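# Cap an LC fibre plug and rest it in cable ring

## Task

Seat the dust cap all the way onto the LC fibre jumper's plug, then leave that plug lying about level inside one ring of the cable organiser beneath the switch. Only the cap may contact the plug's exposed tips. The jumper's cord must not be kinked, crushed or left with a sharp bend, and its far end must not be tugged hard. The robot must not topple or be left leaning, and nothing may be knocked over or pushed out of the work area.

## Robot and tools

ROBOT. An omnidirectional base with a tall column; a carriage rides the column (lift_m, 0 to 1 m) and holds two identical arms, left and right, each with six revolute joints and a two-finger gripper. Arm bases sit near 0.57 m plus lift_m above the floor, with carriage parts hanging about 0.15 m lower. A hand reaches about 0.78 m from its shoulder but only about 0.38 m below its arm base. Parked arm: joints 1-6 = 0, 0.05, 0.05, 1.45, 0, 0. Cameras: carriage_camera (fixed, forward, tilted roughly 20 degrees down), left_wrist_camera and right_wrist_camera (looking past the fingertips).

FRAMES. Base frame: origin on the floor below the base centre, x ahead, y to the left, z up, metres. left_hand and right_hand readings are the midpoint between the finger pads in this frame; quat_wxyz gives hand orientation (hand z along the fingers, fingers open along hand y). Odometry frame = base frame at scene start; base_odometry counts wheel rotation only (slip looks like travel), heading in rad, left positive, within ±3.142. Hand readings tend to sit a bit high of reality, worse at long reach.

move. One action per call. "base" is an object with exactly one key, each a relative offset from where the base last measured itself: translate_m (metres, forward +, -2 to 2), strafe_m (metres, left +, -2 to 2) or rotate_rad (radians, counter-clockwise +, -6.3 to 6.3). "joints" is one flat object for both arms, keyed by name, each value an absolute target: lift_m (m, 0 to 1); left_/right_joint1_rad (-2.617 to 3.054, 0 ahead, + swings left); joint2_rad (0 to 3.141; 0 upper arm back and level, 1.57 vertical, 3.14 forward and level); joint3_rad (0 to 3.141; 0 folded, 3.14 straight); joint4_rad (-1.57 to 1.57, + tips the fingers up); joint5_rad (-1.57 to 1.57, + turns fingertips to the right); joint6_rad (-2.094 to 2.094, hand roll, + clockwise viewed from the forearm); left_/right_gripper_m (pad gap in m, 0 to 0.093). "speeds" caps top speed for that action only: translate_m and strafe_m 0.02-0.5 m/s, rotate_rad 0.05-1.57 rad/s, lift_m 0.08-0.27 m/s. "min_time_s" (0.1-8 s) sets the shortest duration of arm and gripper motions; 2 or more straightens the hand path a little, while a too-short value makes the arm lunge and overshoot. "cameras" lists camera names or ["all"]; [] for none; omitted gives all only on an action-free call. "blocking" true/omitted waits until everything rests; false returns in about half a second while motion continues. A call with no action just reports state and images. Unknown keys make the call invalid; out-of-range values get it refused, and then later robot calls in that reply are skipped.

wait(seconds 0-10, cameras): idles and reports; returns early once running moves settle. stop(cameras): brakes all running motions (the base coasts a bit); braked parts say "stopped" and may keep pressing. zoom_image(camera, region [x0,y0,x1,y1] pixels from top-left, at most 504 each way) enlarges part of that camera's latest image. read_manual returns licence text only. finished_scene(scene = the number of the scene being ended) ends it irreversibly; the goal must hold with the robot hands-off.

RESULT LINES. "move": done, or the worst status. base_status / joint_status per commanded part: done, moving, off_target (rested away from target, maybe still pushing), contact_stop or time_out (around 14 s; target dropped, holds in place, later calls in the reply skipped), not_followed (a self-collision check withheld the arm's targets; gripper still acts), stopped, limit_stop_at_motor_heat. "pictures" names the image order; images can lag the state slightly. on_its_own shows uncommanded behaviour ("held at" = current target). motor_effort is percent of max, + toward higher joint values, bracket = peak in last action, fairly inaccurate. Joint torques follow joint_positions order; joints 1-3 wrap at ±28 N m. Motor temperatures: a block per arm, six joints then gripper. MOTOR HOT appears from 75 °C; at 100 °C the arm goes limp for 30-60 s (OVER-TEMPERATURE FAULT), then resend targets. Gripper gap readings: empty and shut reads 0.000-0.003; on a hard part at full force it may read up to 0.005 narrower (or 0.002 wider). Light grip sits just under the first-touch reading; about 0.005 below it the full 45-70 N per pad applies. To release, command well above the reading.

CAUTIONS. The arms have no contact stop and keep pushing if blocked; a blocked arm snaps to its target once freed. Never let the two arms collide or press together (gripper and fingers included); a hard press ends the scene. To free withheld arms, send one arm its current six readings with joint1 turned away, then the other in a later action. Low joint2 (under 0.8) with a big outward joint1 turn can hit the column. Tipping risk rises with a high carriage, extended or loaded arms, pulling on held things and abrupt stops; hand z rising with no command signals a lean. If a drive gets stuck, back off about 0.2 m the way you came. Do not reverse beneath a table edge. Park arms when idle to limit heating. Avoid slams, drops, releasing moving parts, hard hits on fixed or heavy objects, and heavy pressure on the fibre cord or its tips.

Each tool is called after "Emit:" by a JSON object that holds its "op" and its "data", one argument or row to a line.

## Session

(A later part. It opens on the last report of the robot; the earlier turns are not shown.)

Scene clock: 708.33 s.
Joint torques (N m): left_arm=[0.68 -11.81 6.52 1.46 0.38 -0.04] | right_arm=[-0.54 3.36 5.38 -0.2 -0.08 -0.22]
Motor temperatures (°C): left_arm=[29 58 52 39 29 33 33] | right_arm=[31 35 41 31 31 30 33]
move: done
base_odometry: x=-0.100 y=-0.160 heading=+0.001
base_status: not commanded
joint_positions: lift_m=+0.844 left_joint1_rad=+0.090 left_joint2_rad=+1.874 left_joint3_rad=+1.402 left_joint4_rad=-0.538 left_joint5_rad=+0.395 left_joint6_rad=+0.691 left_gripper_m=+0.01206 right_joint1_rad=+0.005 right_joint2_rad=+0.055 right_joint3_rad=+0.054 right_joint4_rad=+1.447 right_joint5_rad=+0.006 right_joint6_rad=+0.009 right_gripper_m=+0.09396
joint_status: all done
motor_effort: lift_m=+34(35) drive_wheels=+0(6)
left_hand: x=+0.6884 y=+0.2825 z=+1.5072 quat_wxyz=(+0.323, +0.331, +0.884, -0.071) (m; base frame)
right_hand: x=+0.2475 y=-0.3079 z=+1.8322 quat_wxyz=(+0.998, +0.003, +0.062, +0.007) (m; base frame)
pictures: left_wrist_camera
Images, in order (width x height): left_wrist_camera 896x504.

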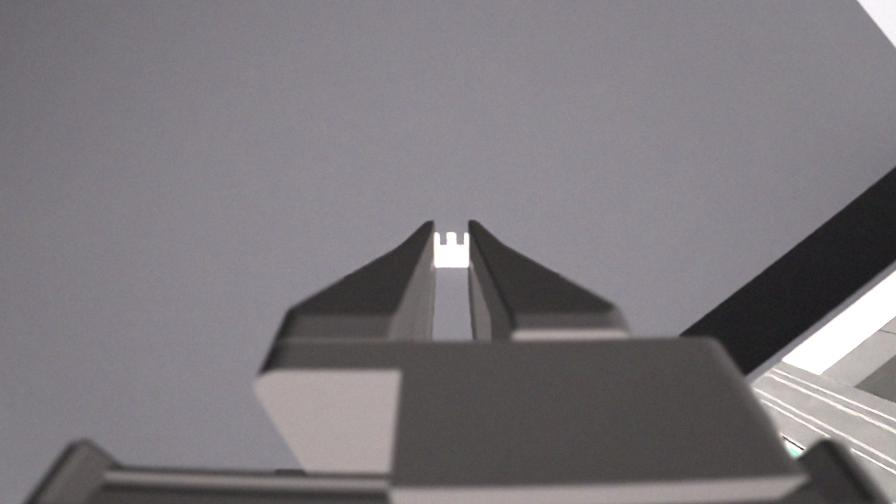

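Emit:
{"op": "move", "data": {
  "joints": {"lift_m": 0.9},
  "speeds": {"lift_m": 0.08},
  "cameras": ["left_wrist_camera"]
}}

Emit:
{"op": "zoom_image", "data": {
  "camera": "left_wrist_camera",
  "region": [380, 190, 520, 290]
}}

Scene clock: 713.57 s.
Joint torques (N m): left_arm=[0.65 -11.45 6.76 1.43 0.38 -0.03] | right_arm=[-0.54 3.37 5.37 -0.19 -0.09 -0.22]
Motor temperatures (°C): left_arm=[29 57 51 39 29 33 33] | right_arm=[31 35 41 31 31 30 33]
move: done
base_odometry: x=-0.100 y=-0.160 heading=+0.001
base_status: not commanded
joint_positions: lift_m=+0.900 left_joint1_rad=+0.090 left_joint2_rad=+1.869 left_joint3_rad=+1.399 left_joint4_rad=-0.535 left_joint5_rad=+0.396 left_joint6_rad=+0.691 left_gripper_m=+0.01206 right_joint1_rad=+0.005 right_joint2_rad=+0.055 right_joint3_rad=+0.054 right_joint4_rad=+1.447 right_joint5_rad=+0.006 right_joint6_rad=+0.008 right_gripper_m=+0.09396
joint_status: all done
motor_effort: lift_m=+36(42) drive_wheels=+1(5)
left_hand: x=+0.6883 y=+0.2823 z=+1.5643 quat_wxyz=(+0.325, +0.331, +0.883, -0.070) (m; base frame)
right_hand: x=+0.2475 y=-0.3079 z=+1.8880 quat_wxyz=(+0.998, +0.003, +0.062, +0.006) (m; base frame)
pictures: left_wrist_camera
Images, in order (width x height): left_wrist_camera 896x504.

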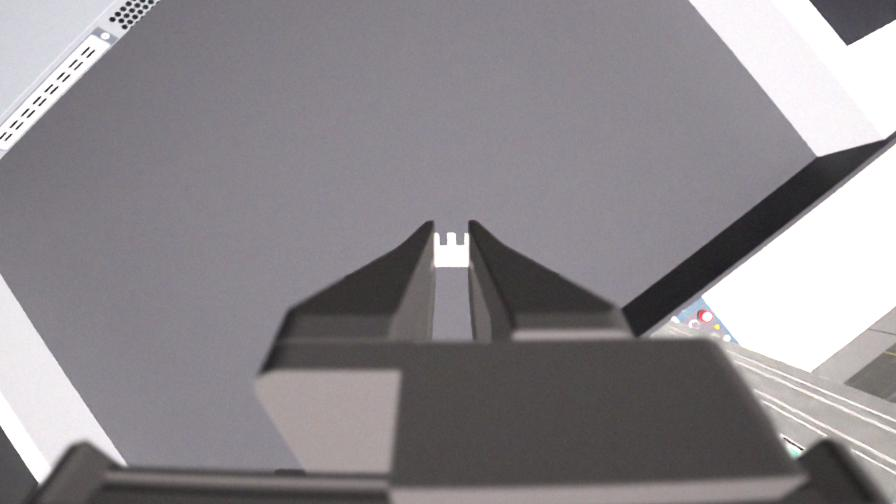

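Scaled by 3.600 from the camera's 896x504 image, which has a finer 1280x720 frame.

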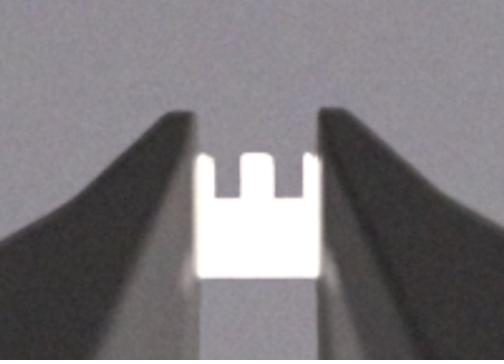

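Emit:
{"op": "move", "data": {
  "joints": {"lift_m": 0.99, "left_joint1_rad": -0.113, "left_joint2_rad": 1.677, "left_joint3_rad": 1.795, "left_joint4_rad": -1.33, "left_joint5_rad": 0.6, "left_joint6_rad": 1.01},
  "cameras": [],
  "min_time_s": 2
}}

Emit:
{"op": "move", "data": {
  "base": {"strafe_m": 0.26},
  "speeds": {"strafe_m": 0.15},
  "cameras": ["all"]
}}

Scene clock: 821.93 s.
Joint torques (N m): left_arm=[-0.5 -9.48 10.07 0.72 0.52 0.12] | right_arm=[-0.55 3.37 5.38 -0.19 -0.09 -0.22]
Motor temperatures (°C): left_arm=[29 59 52 38 29 33 35] | right_arm=[31 35 41 30 31 30 33]
move: done
base_odometry: x=-0.100 y=-0.160 heading=+0.001
base_status: not commanded
joint_positions: lift_m=+0.990 left_joint1_rad=-0.106 left_joint2_rad=+1.707 left_joint3_rad=+1.761 left_joint4_rad=-1.319 left_joint5_rad=+0.586 left_joint6_rad=+0.998 left_gripper_m=+0.01206 right_joint1_rad=+0.005 right_joint2_rad=+0.055 right_joint3_rad=+0.054 right_joint4_rad=+1.447 right_joint5_rad=+0.006 right_joint6_rad=+0.008 right_gripper_m=+0.09396
joint_status: all done
motor_effort: lift_m=+36(44) drive_wheels=+2(6)
left_hand: x=+0.5662 y=+0.1729 z=+1.7833 quat_wxyz=(+0.254, +0.534, +0.783, -0.195) (m; base frame)
right_hand: x=+0.2475 y=-0.3079 z=+1.9780 quat_wxyz=(+0.998, +0.003, +0.062, +0.006) (m; base frame)
pictures: none
No camera images: "cameras" was empty.

Scene clock: 824.57 s.
Joint torques (N m): left_arm=[-0.27 -9.48 10.06 0.75 0.49 0.12] | right_arm=[-0.46 3.38 5.38 -0.19 -0.07 -0.21]
Motor temperatures (°C): left_arm=[29 59 52 38 29 33 35] | right_arm=[31 35 41 30 31 30 33]
move: done
base_odometry: x=-0.100 y=+0.100 heading=+0.001
base_status: done
joint_positions: lift_m=+0.990 left_joint1_rad=-0.110 left_joint2_rad=+1.707 left_joint3_rad=+1.761 left_joint4_rad=-1.324 left_joint5_rad=+0.588 left_joint6_rad=+0.999 left_gripper_m=+0.01206 right_joint1_rad=+0.004 right_joint2_rad=+0.055 right_joint3_rad=+0.054 right_joint4_rad=+1.447 right_joint5_rad=+0.006 right_joint6_rad=+0.008 right_gripper_m=+0.09396
joint_status: not commanded
motor_effort: lift_m=+36(36) drive_wheels=+3(11)
left_hand: x=+0.5647 y=+0.1713 z=+1.7832 quat_wxyz=(+0.253, +0.535, +0.782, -0.197) (m; base frame)
right_hand: x=+0.2475 y=-0.3078 z=+1.9780 quat_wxyz=(+0.998, +0.003, +0.062, +0.006) (m; base frame)
pictures: carriage_camera, left_wrist_camera, right_wrist_camera
Images, in order (width x height): carriage_camera 896x504, left_wrist_camera 896x504, right_wrist_camera 896x504.

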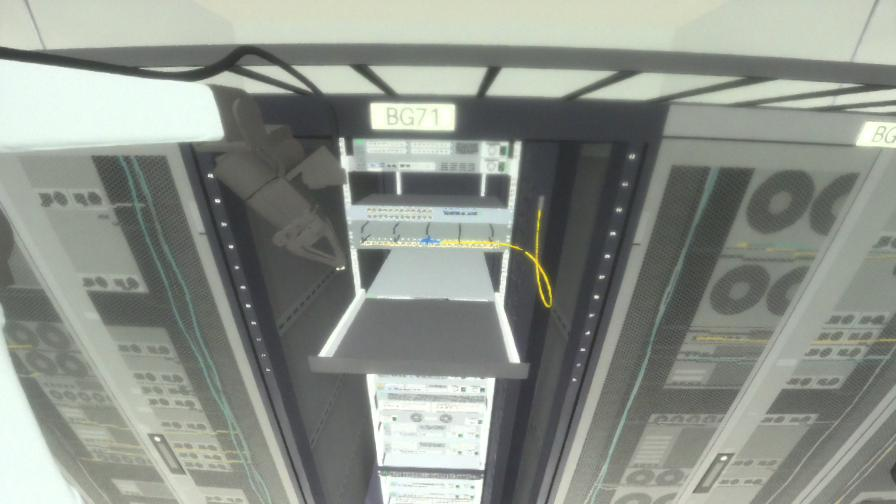

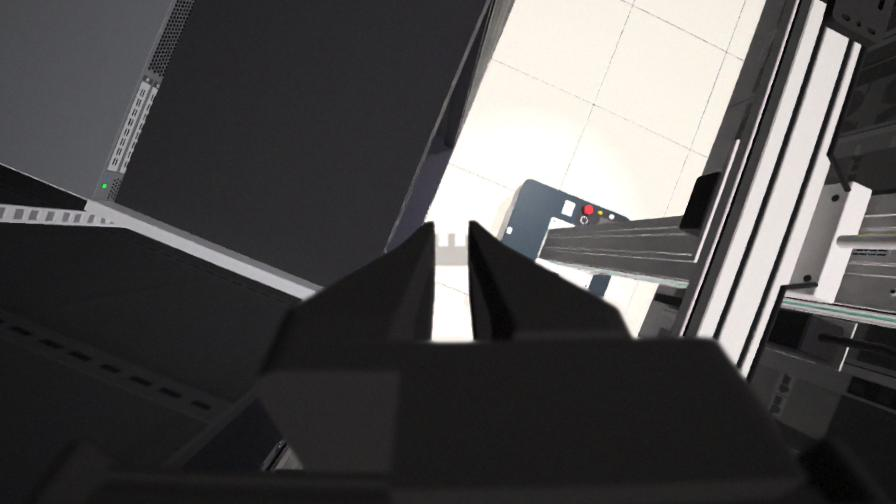

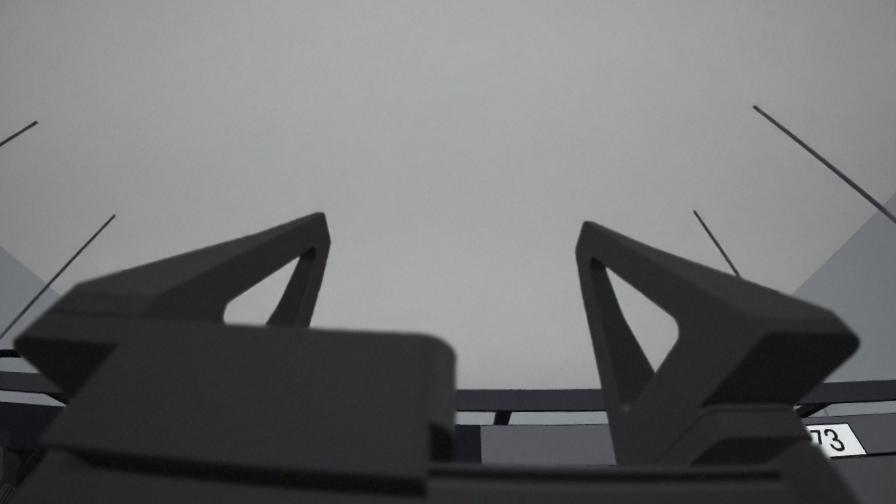

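Emit:
{"op": "move", "data": {
  "joints": {"lift_m": 0.95, "left_joint1_rad": 0.12, "left_joint2_rad": 1.09, "left_joint3_rad": 1.245, "left_joint4_rad": -1.43, "left_joint5_rad": 0.63, "left_joint6_rad": 1.12},
  "cameras": [],
  "min_time_s": 2
}}

Emit:
{"op": "move", "data": {
  "base": {"translate_m": 0.18},
  "speeds": {"translate_m": 0.12},
  "cameras": ["carriage_camera", "left_wrist_camera"]
}}

Scene clock: 869.47 s.
Joint torques (N m): left_arm=[0.73 -2.67 5.49 0.73 0.53 0.12] | right_arm=[-0.43 3.43 5.42 -0.2 -0.08 -0.21]
Motor temperatures (°C): left_arm=[29 58 54 37 30 33 35] | right_arm=[31 35 41 30 31 30 33]
move: done
base_odometry: x=-0.100 y=+0.100 heading=+0.001
base_status: not commanded
joint_positions: lift_m=+0.950 left_joint1_rad=+0.112 left_joint2_rad=+1.101 left_joint3_rad=+1.260 left_joint4_rad=-1.422 left_joint5_rad=+0.616 left_joint6_rad=+1.108 left_gripper_m=+0.01206 right_joint1_rad=+0.004 right_joint2_rad=+0.055 right_joint3_rad=+0.054 right_joint4_rad=+1.448 right_joint5_rad=+0.006 right_joint6_rad=+0.008 right_gripper_m=+0.09396
joint_status: all done
motor_effort: lift_m=+35(37) drive_wheels=+0(4)
left_hand: x=+0.4238 y=+0.2292 z=+1.7451 quat_wxyz=(+0.291, +0.491, +0.805, -0.162) (m; base frame)
right_hand: x=+0.2475 y=-0.3078 z=+1.9378 quat_wxyz=(+0.998, +0.003, +0.062, +0.006) (m; base frame)
pictures: none
No camera images: "cameras" was empty.

Scene clock: 871.73 s.
Joint torques (N m): left_arm=[0.7 -2.15 5.49 0.79 0.51 0.11] | right_arm=[-0.46 3.47 5.45 -0.22 -0.07 -0.22]
Motor temperatures (°C): left_arm=[29 57 53 37 30 33 35] | right_arm=[31 35 41 30 31 30 33]
move: done
base_odometry: x=+0.080 y=+0.100 heading=+0.001
base_status: done
joint_positions: lift_m=+0.950 left_joint1_rad=+0.112 left_joint2_rad=+1.096 left_joint3_rad=+1.260 left_joint4_rad=-1.426 left_joint5_rad=+0.618 left_joint6_rad=+1.109 left_gripper_m=+0.01206 right_joint1_rad=+0.004 right_joint2_rad=+0.055 right_joint3_rad=+0.054 right_joint4_rad=+1.449 right_joint5_rad=+0.006 right_joint6_rad=+0.008 right_gripper_m=+0.09396
joint_status: not commanded
motor_effort: lift_m=+35(36) drive_wheels=+1(11)
left_hand: x=+0.4221 y=+0.2288 z=+1.7460 quat_wxyz=(+0.292, +0.491, +0.804, -0.162) (m; base frame)
right_hand: x=+0.2471 y=-0.3078 z=+1.9378 quat_wxyz=(+0.998, +0.003, +0.061, +0.006) (m; base frame)
pictures: carriage_camera, left_wrist_camera
Images, in order (width x height): carriage_camera 896x504, left_wrist_camera 896x504.

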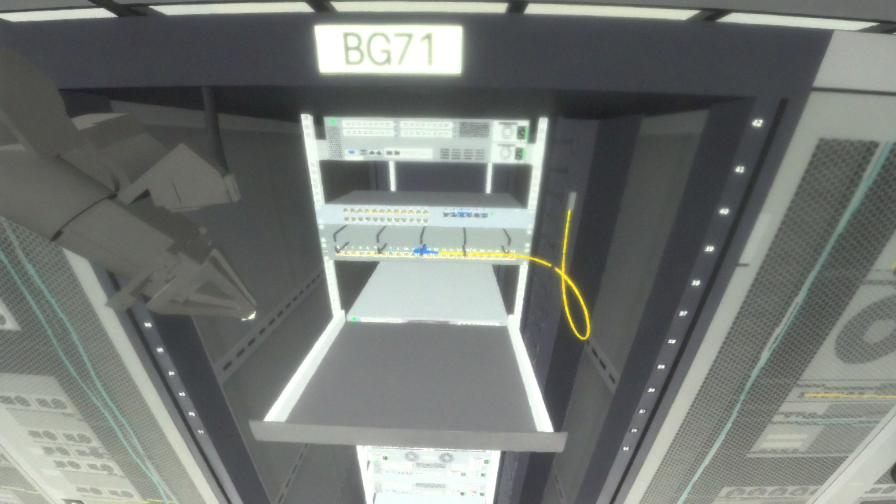

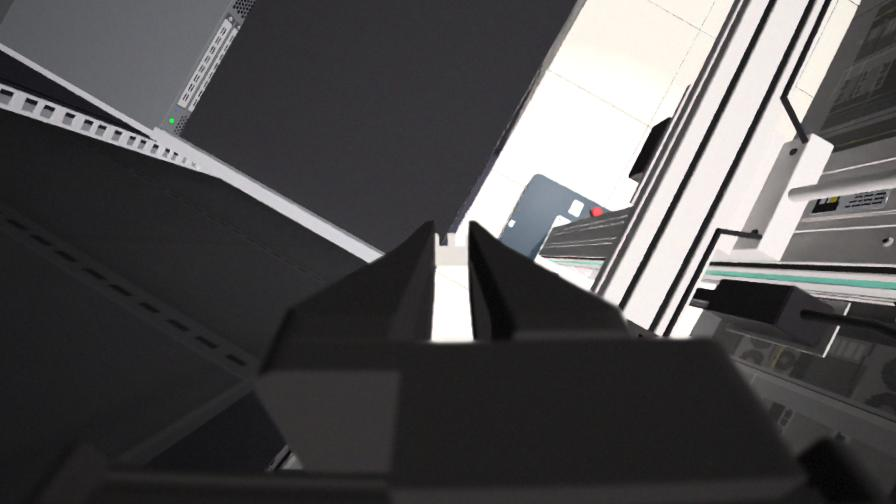

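Emit:
{"op": "zoom_image", "data": {
  "camera": "carriage_camera",
  "region": [360, 220, 520, 280]
}}

Emit:
{"op": "zoom_image", "data": {
  "camera": "carriage_camera",
  "region": [400, 230, 460, 270]
}}

Scaled by 3.150 from the camera's 896x504 image, which has a finer 1280x720 frame.

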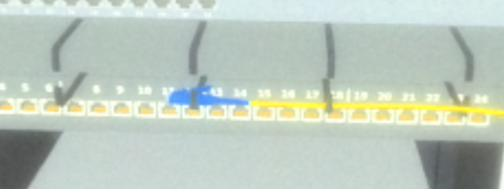

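Scaled by 8.400 from the camera's 896x504 image, which has a finer 1280x720 frame.

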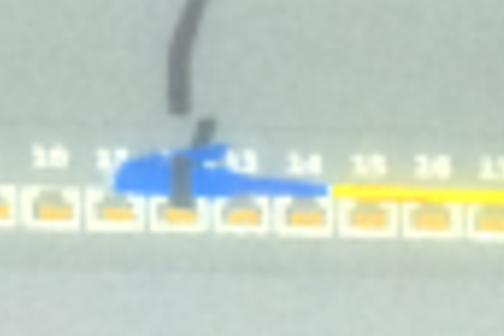

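Emit:
{"op": "move", "data": {
  "joints": {"right_joint1_rad": 0.6, "right_joint2_rad": 0.8, "right_joint3_rad": 0.42, "right_joint4_rad": 0.4, "right_joint5_rad": 0.2, "right_joint6_rad": -1.571, "right_gripper_m": 0.05},
  "cameras": [],
  "min_time_s": 2
}}

Emit:
{"op": "move", "data": {
  "joints": {"right_joint1_rad": 0.89, "right_joint2_rad": 1.68, "right_joint3_rad": 0.83, "right_joint4_rad": 0.875, "right_joint5_rad": 0.54, "right_joint6_rad": -1.571},
  "cameras": ["right_wrist_camera", "carriage_camera"],
  "min_time_s": 2
}}

Scene clock: 898.10 s.
Joint torques (N m): left_arm=[0.73 -2.11 5.49 0.78 0.52 0.12] | right_arm=[0.58 -0.79 10.47 2.45 0.1 -0.11]
Motor temperatures (°C): left_arm=[29 51 51 36 30 33 35] | right_arm=[31 35 42 31 31 30 33]
move: done
base_odometry: x=+0.080 y=+0.100 heading=+0.001
base_status: not commanded
joint_positions: lift_m=+0.950 left_joint1_rad=+0.112 left_joint2_rad=+1.096 left_joint3_rad=+1.260 left_joint4_rad=-1.426 left_joint5_rad=+0.618 left_joint6_rad=+1.109 left_gripper_m=+0.01206 right_joint1_rad=+0.594 right_joint2_rad=+0.794 right_joint3_rad=+0.393 right_joint4_rad=+0.419 right_joint5_rad=+0.190 right_joint6_rad=-1.559 right_gripper_m=+0.05013
joint_status: all done
motor_effort: lift_m=+35(36) drive_wheels=+3(7)
left_hand: x=+0.4221 y=+0.2287 z=+1.7460 quat_wxyz=(+0.293, +0.491, +0.804, -0.162) (m; base frame)
right_hand: x=+0.5061 y=-0.1502 z=+1.7697 quat_wxyz=(+0.598, -0.582, +0.391, -0.388) (m; base frame)
pictures: none
No camera images: "cameras" was empty.

Scene clock: 900.40 s.
Joint torques (N m): left_arm=[0.73 -2.13 5.46 0.79 0.51 0.11] | right_arm=[0.53 -6.8 9.07 2.59 0.1 -0.13]
move: done
base_odometry: x=+0.080 y=+0.100 heading=+0.001
base_status: not commanded
joint_positions: lift_m=+0.950 left_joint1_rad=+0.112 left_joint2_rad=+1.096 left_joint3_rad=+1.260 left_joint4_rad=-1.426 left_joint5_rad=+0.619 left_joint6_rad=+1.110 left_gripper_m=+0.01206 right_joint1_rad=+0.884 right_joint2_rad=+1.665 right_joint3_rad=+0.806 right_joint4_rad=+0.873 right_joint5_rad=+0.529 right_joint6_rad=-1.561 right_gripper_m=+0.05013
joint_status: all done
motor_effort: lift_m=+36(36) drive_wheels=+3(7)
left_hand: x=+0.4221 y=+0.2286 z=+1.7461 quat_wxyz=(+0.293, +0.491, +0.804, -0.162) (m; base frame)
right_hand: x=+0.5839 y=+0.0043 z=+1.7369 quat_wxyz=(+0.587, -0.574, +0.406, -0.401) (m; base frame)
pictures: carriage_camera, right_wrist_camera
Images, in order (width x height): carriage_camera 896x504, right_wrist_camera 896x504.

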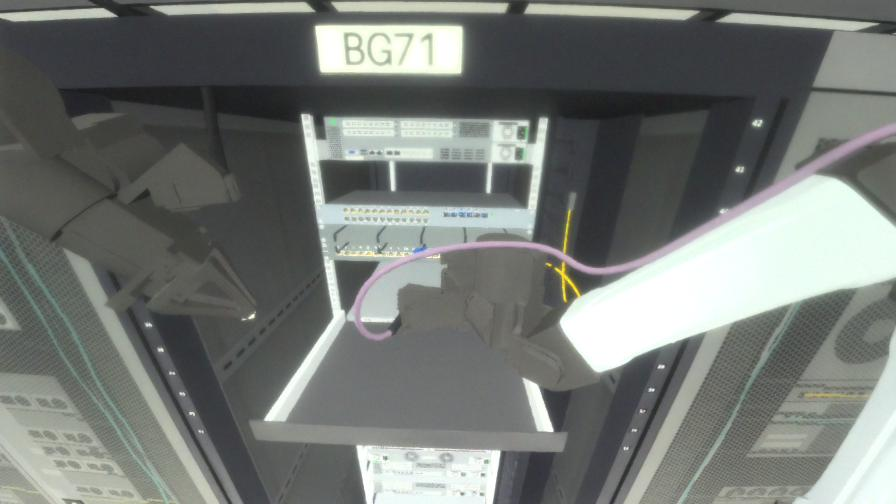

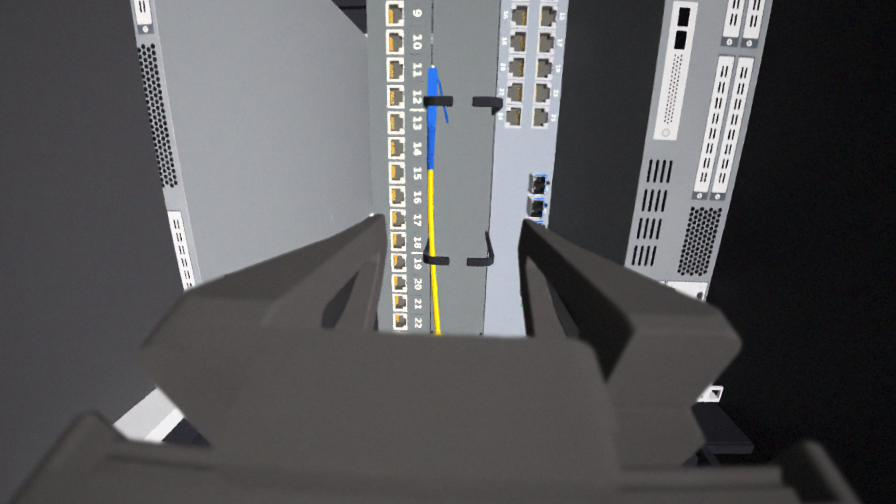

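Emit:
{"op": "zoom_image", "data": {
  "camera": "right_wrist_camera",
  "region": [380, 40, 520, 180]
}}

Scaled by 3.600 from the camera's 896x504 image, which has a finer 1280x720 frame.

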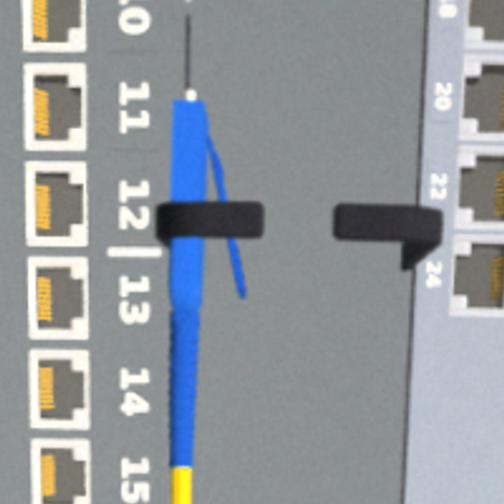

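Emit:
{"op": "move", "data": {
  "joints": {"right_joint1_rad": 0.811, "right_joint2_rad": 1.867, "right_joint3_rad": 1.032, "right_joint4_rad": 0.84, "right_joint5_rad": 0.459, "right_joint6_rad": -1.575},
  "cameras": ["right_wrist_camera"],
  "min_time_s": 1.5
}}

Emit:
{"op": "zoom_image", "data": {
  "camera": "right_wrist_camera",
  "region": [340, 80, 560, 260]
}}

Scene clock: 953.47 s.
Joint torques (N m): left_arm=[0.7 -2.13 5.46 0.78 0.5 0.11] | right_arm=[-0.61 -8.36 9.2 2.39 -0.1 -0.13]
Motor temperatures (°C): left_arm=[29 46 49 36 30 33 35] | right_arm=[31 37 45 39 31 30 33]
move: done
base_odometry: x=+0.080 y=+0.100 heading=+0.001
base_status: not commanded
joint_positions: lift_m=+0.950 left_joint1_rad=+0.112 left_joint2_rad=+1.096 left_joint3_rad=+1.260 left_joint4_rad=-1.426 left_joint5_rad=+0.619 left_joint6_rad=+1.110 left_gripper_m=+0.01206 right_joint1_rad=+0.817 right_joint2_rad=+1.849 right_joint3_rad=+1.008 right_joint4_rad=+0.858 right_joint5_rad=+0.469 right_joint6_rad=-1.564 right_gripper_m=+0.05013
joint_status: all done
motor_effort: lift_m=+35(36) drive_wheels=+1(5)
left_hand: x=+0.4221 y=+0.2286 z=+1.7461 quat_wxyz=(+0.293, +0.491, +0.804, -0.162) (m; base frame)
right_hand: x=+0.6352 y=+0.0253 z=+1.7326 quat_wxyz=(+0.586, -0.572, +0.407, -0.405) (m; base frame)
pictures: right_wrist_camera
Images, in order (width x height): right_wrist_camera 896x504.

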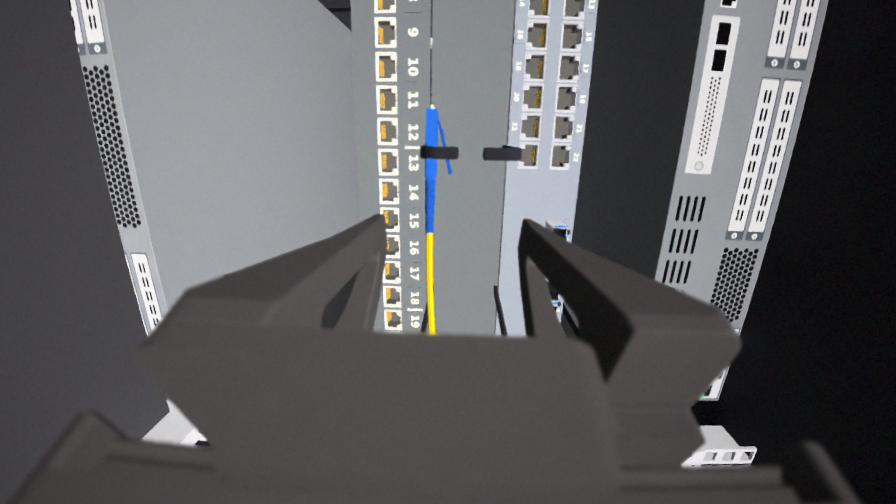

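Scaled by 2.291 from the camera's 896x504 image, which has a finer 1280x720 frame.

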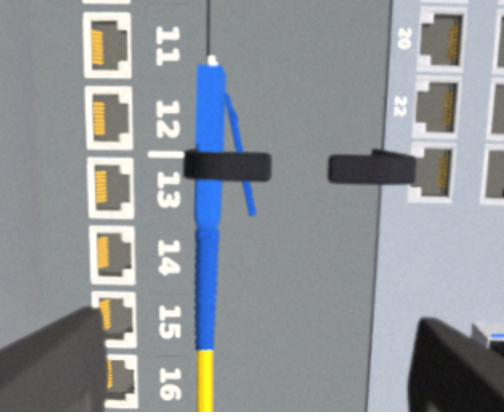

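Emit:
{"op": "move", "data": {
  "joints": {"lift_m": 0.9425},
  "cameras": []
}}

Emit:
{"op": "move", "data": {
  "joints": {"right_joint1_rad": 0.777, "right_joint2_rad": 1.951, "right_joint3_rad": 1.167, "right_joint4_rad": 0.772, "right_joint5_rad": 0.424, "right_joint6_rad": -1.578},
  "cameras": ["right_wrist_camera"],
  "min_time_s": 1.5
}}

Emit:
{"op": "zoom_image", "data": {
  "camera": "right_wrist_camera",
  "region": [340, 120, 560, 300]
}}

Scene clock: 977.00 s.
Joint torques (N m): left_arm=[0.73 -2.15 5.83 0.8 0.51 0.11] | right_arm=[-0.64 -8.91 8.64 2.46 -0.09 -0.12]
move: done
base_odometry: x=+0.080 y=+0.100 heading=+0.001
base_status: not commanded
joint_positions: lift_m=+0.943 left_joint1_rad=+0.112 left_joint2_rad=+1.096 left_joint3_rad=+1.256 left_joint4_rad=-1.428 left_joint5_rad=+0.620 left_joint6_rad=+1.110 left_gripper_m=+0.01206 right_joint1_rad=+0.817 right_joint2_rad=+1.854 right_joint3_rad=+1.014 right_joint4_rad=+0.851 right_joint5_rad=+0.468 right_joint6_rad=-1.565 right_gripper_m=+0.05013
joint_status: all done
motor_effort: lift_m=+34(36) drive_wheels=+6(6)
left_hand: x=+0.4213 y=+0.2284 z=+1.7375 quat_wxyz=(+0.291, +0.491, +0.805, -0.164) (m; base frame)
right_hand: x=+0.6362 y=+0.0266 z=+1.7236 quat_wxyz=(+0.584, -0.574, +0.407, -0.404) (m; base frame)
pictures: none
No camera images: "cameras" was empty.

Scene clock: 978.80 s.
Joint torques (N m): left_arm=[0.73 -2.14 5.82 0.79 0.5 0.11] | right_arm=[-0.64 -9.22 9.43 2.39 -0.1 -0.12]
move: done
base_odometry: x=+0.080 y=+0.100 heading=+0.001
base_status: not commanded
joint_positions: lift_m=+0.943 left_joint1_rad=+0.112 left_joint2_rad=+1.096 left_joint3_rad=+1.256 left_joint4_rad=-1.428 left_joint5_rad=+0.620 left_joint6_rad=+1.110 left_gripper_m=+0.01206 right_joint1_rad=+0.783 right_joint2_rad=+1.931 right_joint3_rad=+1.142 right_joint4_rad=+0.790 right_joint5_rad=+0.434 right_joint6_rad=-1.567 right_gripper_m=+0.05013
joint_status: all done
motor_effort: lift_m=+34(34) drive_wheels=+4(6)
left_hand: x=+0.4213 y=+0.2284 z=+1.7375 quat_wxyz=(+0.291, +0.491, +0.805, -0.164) (m; base frame)
right_hand: x=+0.6640 y=+0.0362 z=+1.7260 quat_wxyz=(+0.580, -0.578, +0.407, -0.405) (m; base frame)
pictures: right_wrist_camera
Images, in order (width x height): right_wrist_camera 896x504.

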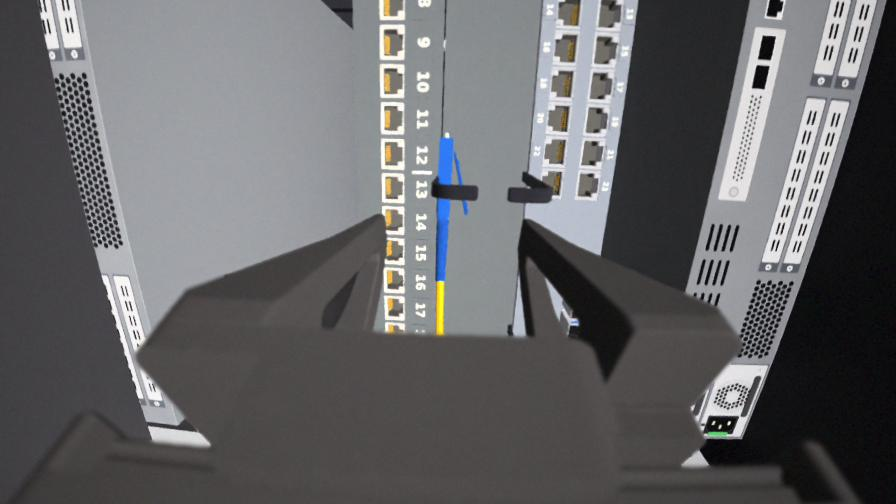

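Scaled by 2.291 from the camera's 896x504 image, which has a finer 1280x720 frame.

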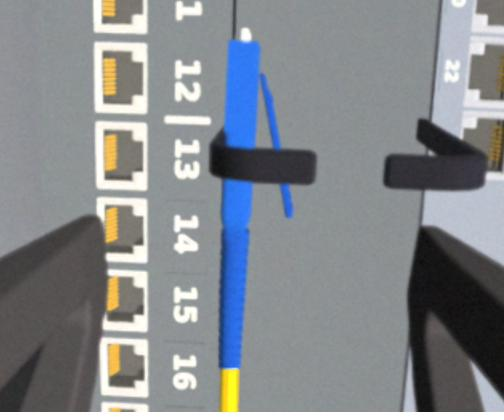

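Emit:
{"op": "move", "data": {
  "joints": {"lift_m": 0.9385, "right_joint2_rad": 1.961, "right_joint3_rad": 1.181, "right_joint4_rad": 0.768},
  "cameras": ["right_wrist_camera"],
  "min_time_s": 1
}}

Emit:
{"op": "zoom_image", "data": {
  "camera": "right_wrist_camera",
  "region": [340, 120, 560, 300]
}}

Scene clock: 997.73 s.
Joint torques (N m): left_arm=[0.72 -2.11 6.01 0.8 0.5 0.11] | right_arm=[-0.62 -9.28 9.48 2.41 -0.1 -0.13]
move: done
base_odometry: x=+0.080 y=+0.100 heading=+0.001
base_status: not commanded
joint_positions: lift_m=+0.939 left_joint1_rad=+0.112 left_joint2_rad=+1.096 left_joint3_rad=+1.255 left_joint4_rad=-1.430 left_joint5_rad=+0.620 left_joint6_rad=+1.110 left_gripper_m=+0.01206 right_joint1_rad=+0.783 right_joint2_rad=+1.941 right_joint3_rad=+1.155 right_joint4_rad=+0.785 right_joint5_rad=+0.433 right_joint6_rad=-1.568 right_gripper_m=+0.05013
joint_status: all done
motor_effort: lift_m=+34(35) drive_wheels=+4(6)
left_hand: x=+0.4207 y=+0.2282 z=+1.7329 quat_wxyz=(+0.290, +0.490, +0.805, -0.166) (m; base frame)
right_hand: x=+0.6659 y=+0.0383 z=+1.7211 quat_wxyz=(+0.580, -0.579, +0.406, -0.404) (m; base frame)
pictures: right_wrist_camera
Images, in order (width x height): right_wrist_camera 896x504.

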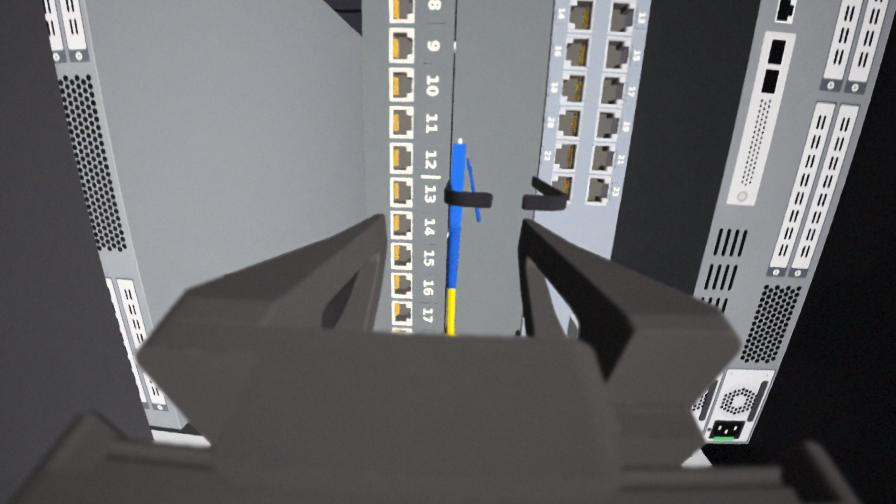

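Scaled by 2.291 from the camera's 896x504 image, which has a finer 1280x720 frame.

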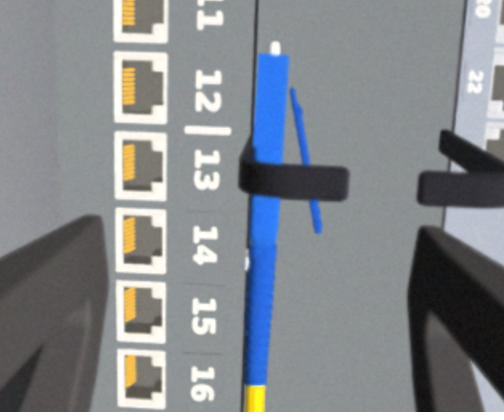

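Emit:
{"op": "move", "data": {
  "joints": {"right_gripper_m": 0.014},
  "cameras": ["right_wrist_camera"],
  "min_time_s": 1.5
}}

Emit:
{"op": "zoom_image", "data": {
  "camera": "right_wrist_camera",
  "region": [390, 160, 510, 300]
}}

Scene clock: 1007.00 s.
Joint torques (N m): left_arm=[0.73 -2.13 6.01 0.8 0.49 0.11] | right_arm=[-0.65 -9.26 9.52 2.41 -0.09 -0.12]
move: done
base_odometry: x=+0.080 y=+0.100 heading=+0.001
base_status: not commanded
joint_positions: lift_m=+0.939 left_joint1_rad=+0.112 left_joint2_rad=+1.096 left_joint3_rad=+1.255 left_joint4_rad=-1.430 left_joint5_rad=+0.620 left_joint6_rad=+1.110 left_gripper_m=+0.01206 right_joint1_rad=+0.783 right_joint2_rad=+1.941 right_joint3_rad=+1.155 right_joint4_rad=+0.785 right_joint5_rad=+0.433 right_joint6_rad=-1.568 right_gripper_m=+0.01414
joint_status: all done
motor_effort: lift_m=+34(34) drive_wheels=+4(8)
left_hand: x=+0.4207 y=+0.2282 z=+1.7329 quat_wxyz=(+0.290, +0.490, +0.805, -0.166) (m; base frame)
right_hand: x=+0.6659 y=+0.0383 z=+1.7211 quat_wxyz=(+0.580, -0.579, +0.406, -0.405) (m; base frame)
pictures: right_wrist_camera
Images, in order (width x height): right_wrist_camera 896x504.

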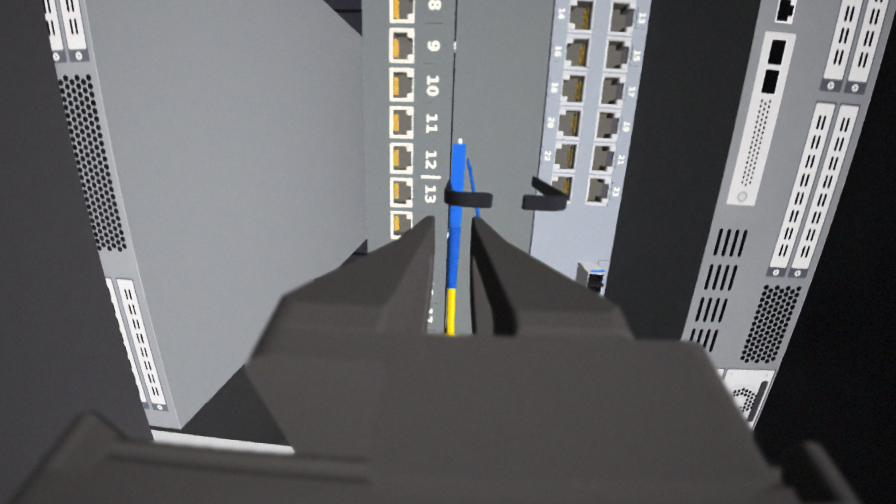

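Scaled by 3.600 from the camera's 896x504 image, which has a finer 1280x720 frame.

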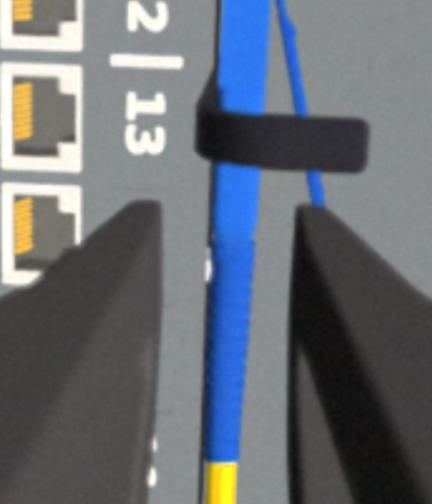

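Emit:
{"op": "move", "data": {
  "joints": {"right_gripper_m": 0.0055},
  "cameras": ["right_wrist_camera"],
  "min_time_s": 1.5
}}

Emit:
{"op": "zoom_image", "data": {
  "camera": "right_wrist_camera",
  "region": [390, 120, 510, 260]
}}

Scene clock: 1018.60 s.
Joint torques (N m): left_arm=[0.73 -2.15 6 0.81 0.49 0.11] | right_arm=[-0.65 -9.28 9.5 2.41 -0.09 -0.12]
move: done
base_odometry: x=+0.080 y=+0.100 heading=+0.001
base_status: not commanded
joint_positions: lift_m=+0.939 left_joint1_rad=+0.112 left_joint2_rad=+1.096 left_joint3_rad=+1.255 left_joint4_rad=-1.430 left_joint5_rad=+0.620 left_joint6_rad=+1.110 left_gripper_m=+0.01206 right_joint1_rad=+0.783 right_joint2_rad=+1.941 right_joint3_rad=+1.155 right_joint4_rad=+0.785 right_joint5_rad=+0.433 right_joint6_rad=-1.568 right_gripper_m=+0.00564
joint_status: all done
motor_effort: lift_m=+34(34) drive_wheels=+2(6)
left_hand: x=+0.4207 y=+0.2282 z=+1.7329 quat_wxyz=(+0.290, +0.490, +0.805, -0.166) (m; base frame)
right_hand: x=+0.6659 y=+0.0383 z=+1.7211 quat_wxyz=(+0.580, -0.579, +0.406, -0.405) (m; base frame)
pictures: right_wrist_camera
Images, in order (width x height): right_wrist_camera 896x504.

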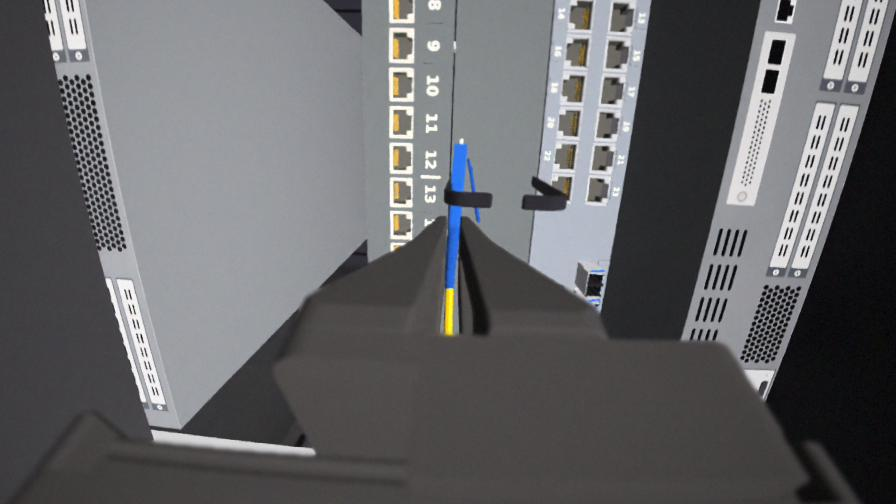

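Scaled by 3.600 from the camera's 896x504 image, which has a finer 1280x720 frame.

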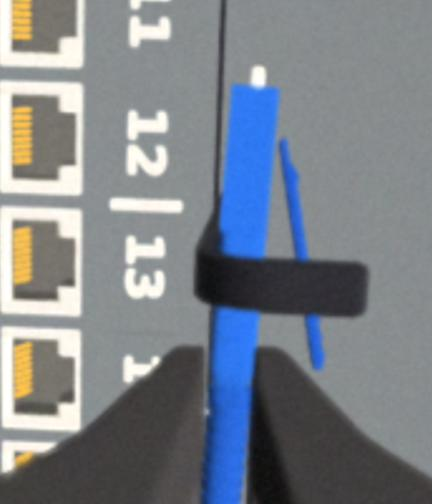

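Emit:
{"op": "move", "data": {
  "joints": {"right_gripper_m": 0.0025},
  "cameras": ["right_wrist_camera"],
  "min_time_s": 1.0
}}

Emit:
{"op": "zoom_image", "data": {
  "camera": "right_wrist_camera",
  "region": [390, 120, 510, 260]
}}

Scene clock: 1024.63 s.
Joint torques (N m): left_arm=[0.72 -2.15 6 0.81 0.5 0.11] | right_arm=[-0.64 -9.28 9.36 2.41 -0.09 -0.12]
move: done
base_odometry: x=+0.080 y=+0.100 heading=+0.001
base_status: not commanded
joint_positions: lift_m=+0.939 left_joint1_rad=+0.112 left_joint2_rad=+1.096 left_joint3_rad=+1.255 left_joint4_rad=-1.430 left_joint5_rad=+0.620 left_joint6_rad=+1.110 left_gripper_m=+0.01206 right_joint1_rad=+0.783 right_joint2_rad=+1.941 right_joint3_rad=+1.156 right_joint4_rad=+0.785 right_joint5_rad=+0.433 right_joint6_rad=-1.568 right_gripper_m=+0.00268
joint_status: all done
motor_effort: lift_m=+34(34) drive_wheels=+2(5)
left_hand: x=+0.4207 y=+0.2282 z=+1.7329 quat_wxyz=(+0.290, +0.490, +0.805, -0.166) (m; base frame)
right_hand: x=+0.6660 y=+0.0385 z=+1.7218 quat_wxyz=(+0.580, -0.579, +0.406, -0.405) (m; base frame)
pictures: right_wrist_camera
Images, in order (width x height): right_wrist_camera 896x504.

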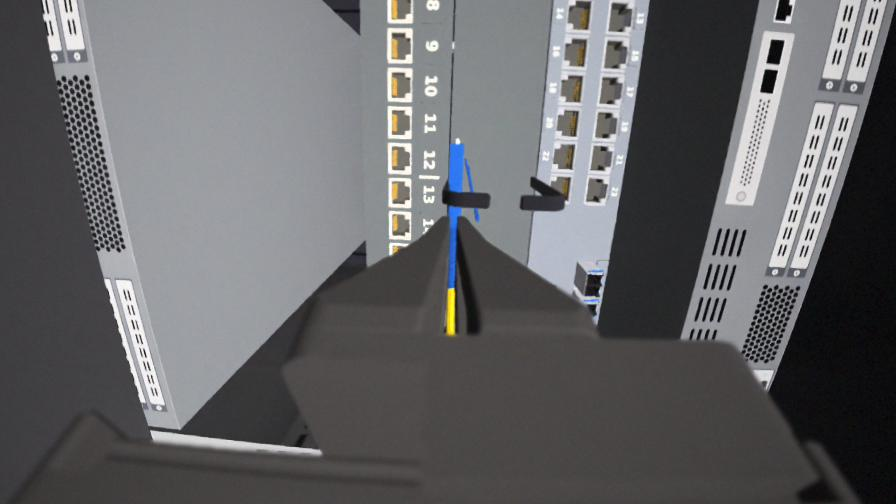

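Scaled by 3.600 from the camera's 896x504 image, which has a finer 1280x720 frame.

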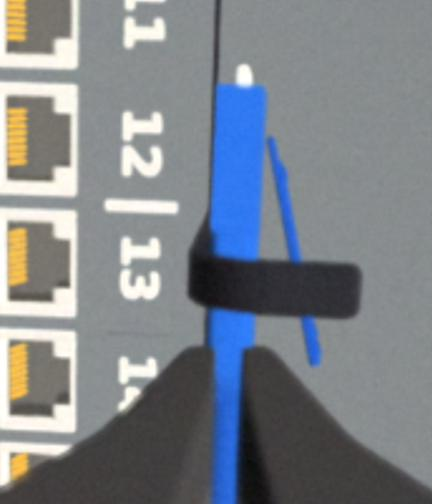

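Emit:
{"op": "move", "data": {
  "joints": {"right_gripper_m": 0.0},
  "cameras": ["right_wrist_camera"],
  "min_time_s": 1.0
}}

Emit:
{"op": "zoom_image", "data": {
  "camera": "right_wrist_camera",
  "region": [390, 120, 510, 260]
}}

Scene clock: 1048.03 s.
Joint torques (N m): left_arm=[0.72 -2.13 6.01 0.81 0.49 0.11] | right_arm=[-0.65 -9.28 9.39 2.41 -0.09 -0.12]
Motor temperatures (°C): left_arm=[29 44 49 35 30 33 36] | right_arm=[31 40 51 44 31 30 33]
move: done
base_odometry: x=+0.080 y=+0.100 heading=+0.001
base_status: not commanded
joint_positions: lift_m=+0.939 left_joint1_rad=+0.112 left_joint2_rad=+1.096 left_joint3_rad=+1.255 left_joint4_rad=-1.430 left_joint5_rad=+0.620 left_joint6_rad=+1.110 left_gripper_m=+0.01206 right_joint1_rad=+0.783 right_joint2_rad=+1.941 right_joint3_rad=+1.156 right_joint4_rad=+0.785 right_joint5_rad=+0.433 right_joint6_rad=-1.568 right_gripper_m=+0.00140
joint_status: all done
motor_effort: lift_m=+34(34) drive_wheels=+2(6)
left_hand: x=+0.4207 y=+0.2282 z=+1.7329 quat_wxyz=(+0.290, +0.490, +0.805, -0.166) (m; base frame)
right_hand: x=+0.6660 y=+0.0385 z=+1.7218 quat_wxyz=(+0.580, -0.579, +0.406, -0.405) (m; base frame)
pictures: right_wrist_camera
Images, in order (width x height): right_wrist_camera 896x504.

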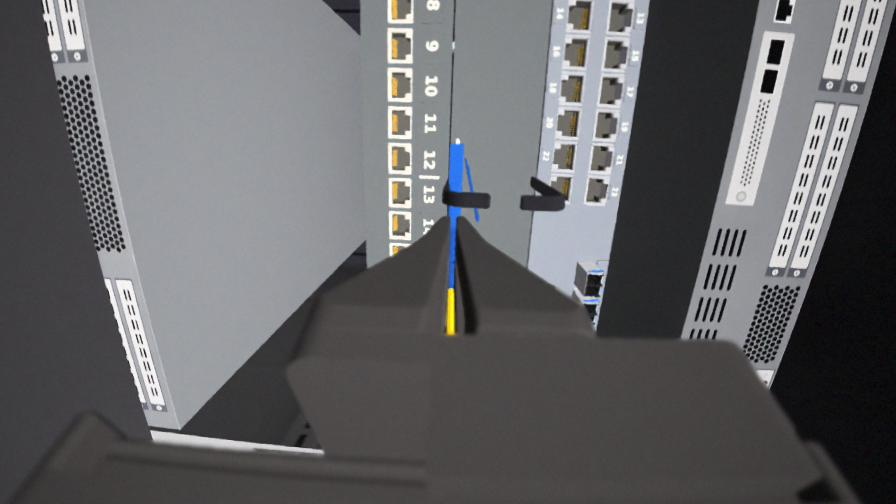

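Scaled by 3.600 from the camera's 896x504 image, which has a finer 1280x720 frame.

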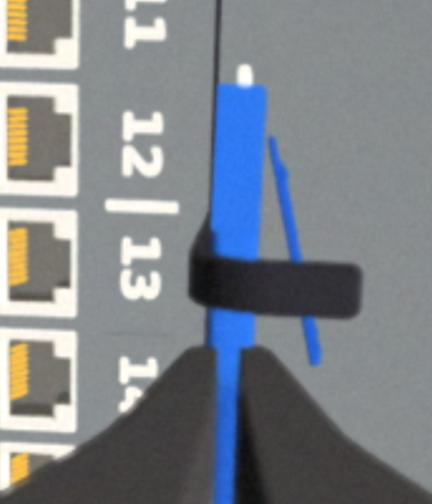

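Emit:
{"op": "move", "data": {
  "joints": {"lift_m": 0.9425},
  "speeds": {"lift_m": 0.08},
  "cameras": ["right_wrist_camera"]
}}

Emit:
{"op": "zoom_image", "data": {
  "camera": "right_wrist_camera",
  "region": [390, 120, 510, 260]
}}

Scene clock: 1054.17 s.
Joint torques (N m): left_arm=[0.72 -2.07 6.06 0.8 0.49 0.11] | right_arm=[-0.58 -9.63 9.16 2.45 -0.09 -0.12]
move: done
base_odometry: x=+0.080 y=+0.100 heading=+0.001
base_status: not commanded
joint_positions: lift_m=+0.942 left_joint1_rad=+0.112 left_joint2_rad=+1.095 left_joint3_rad=+1.255 left_joint4_rad=-1.429 left_joint5_rad=+0.621 left_joint6_rad=+1.110 left_gripper_m=+0.01206 right_joint1_rad=+0.783 right_joint2_rad=+1.944 right_joint3_rad=+1.159 right_joint4_rad=+0.782 right_joint5_rad=+0.433 right_joint6_rad=-1.568 right_gripper_m=+0.00140
joint_status: all done
motor_effort: lift_m=+36(42) drive_wheels=+3(5)
left_hand: x=+0.4207 y=+0.2281 z=+1.7370 quat_wxyz=(+0.290, +0.491, +0.805, -0.166) (m; base frame)
right_hand: x=+0.6666 y=+0.0391 z=+1.7242 quat_wxyz=(+0.579, -0.580, +0.406, -0.404) (m; base frame)
pictures: right_wrist_camera
Images, in order (width x height): right_wrist_camera 896x504.

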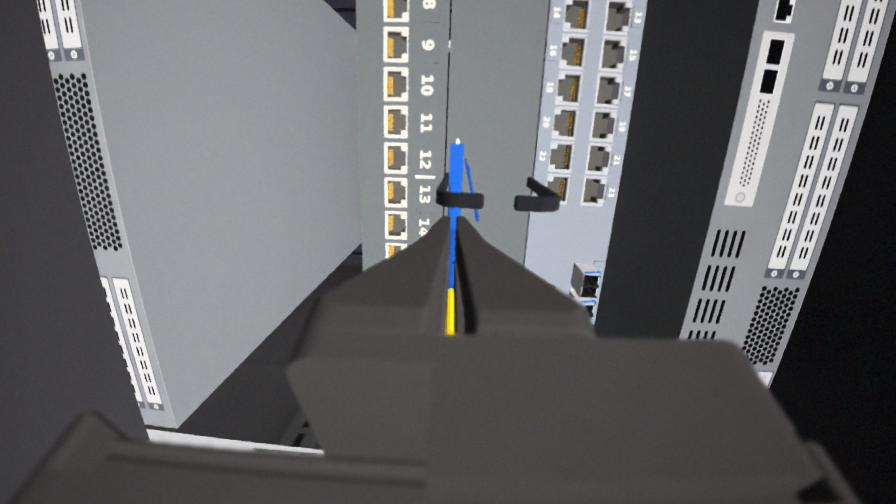

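Scaled by 3.600 from the camera's 896x504 image, which has a finer 1280x720 frame.

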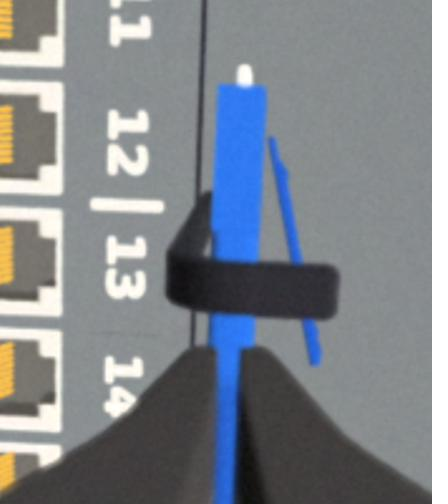

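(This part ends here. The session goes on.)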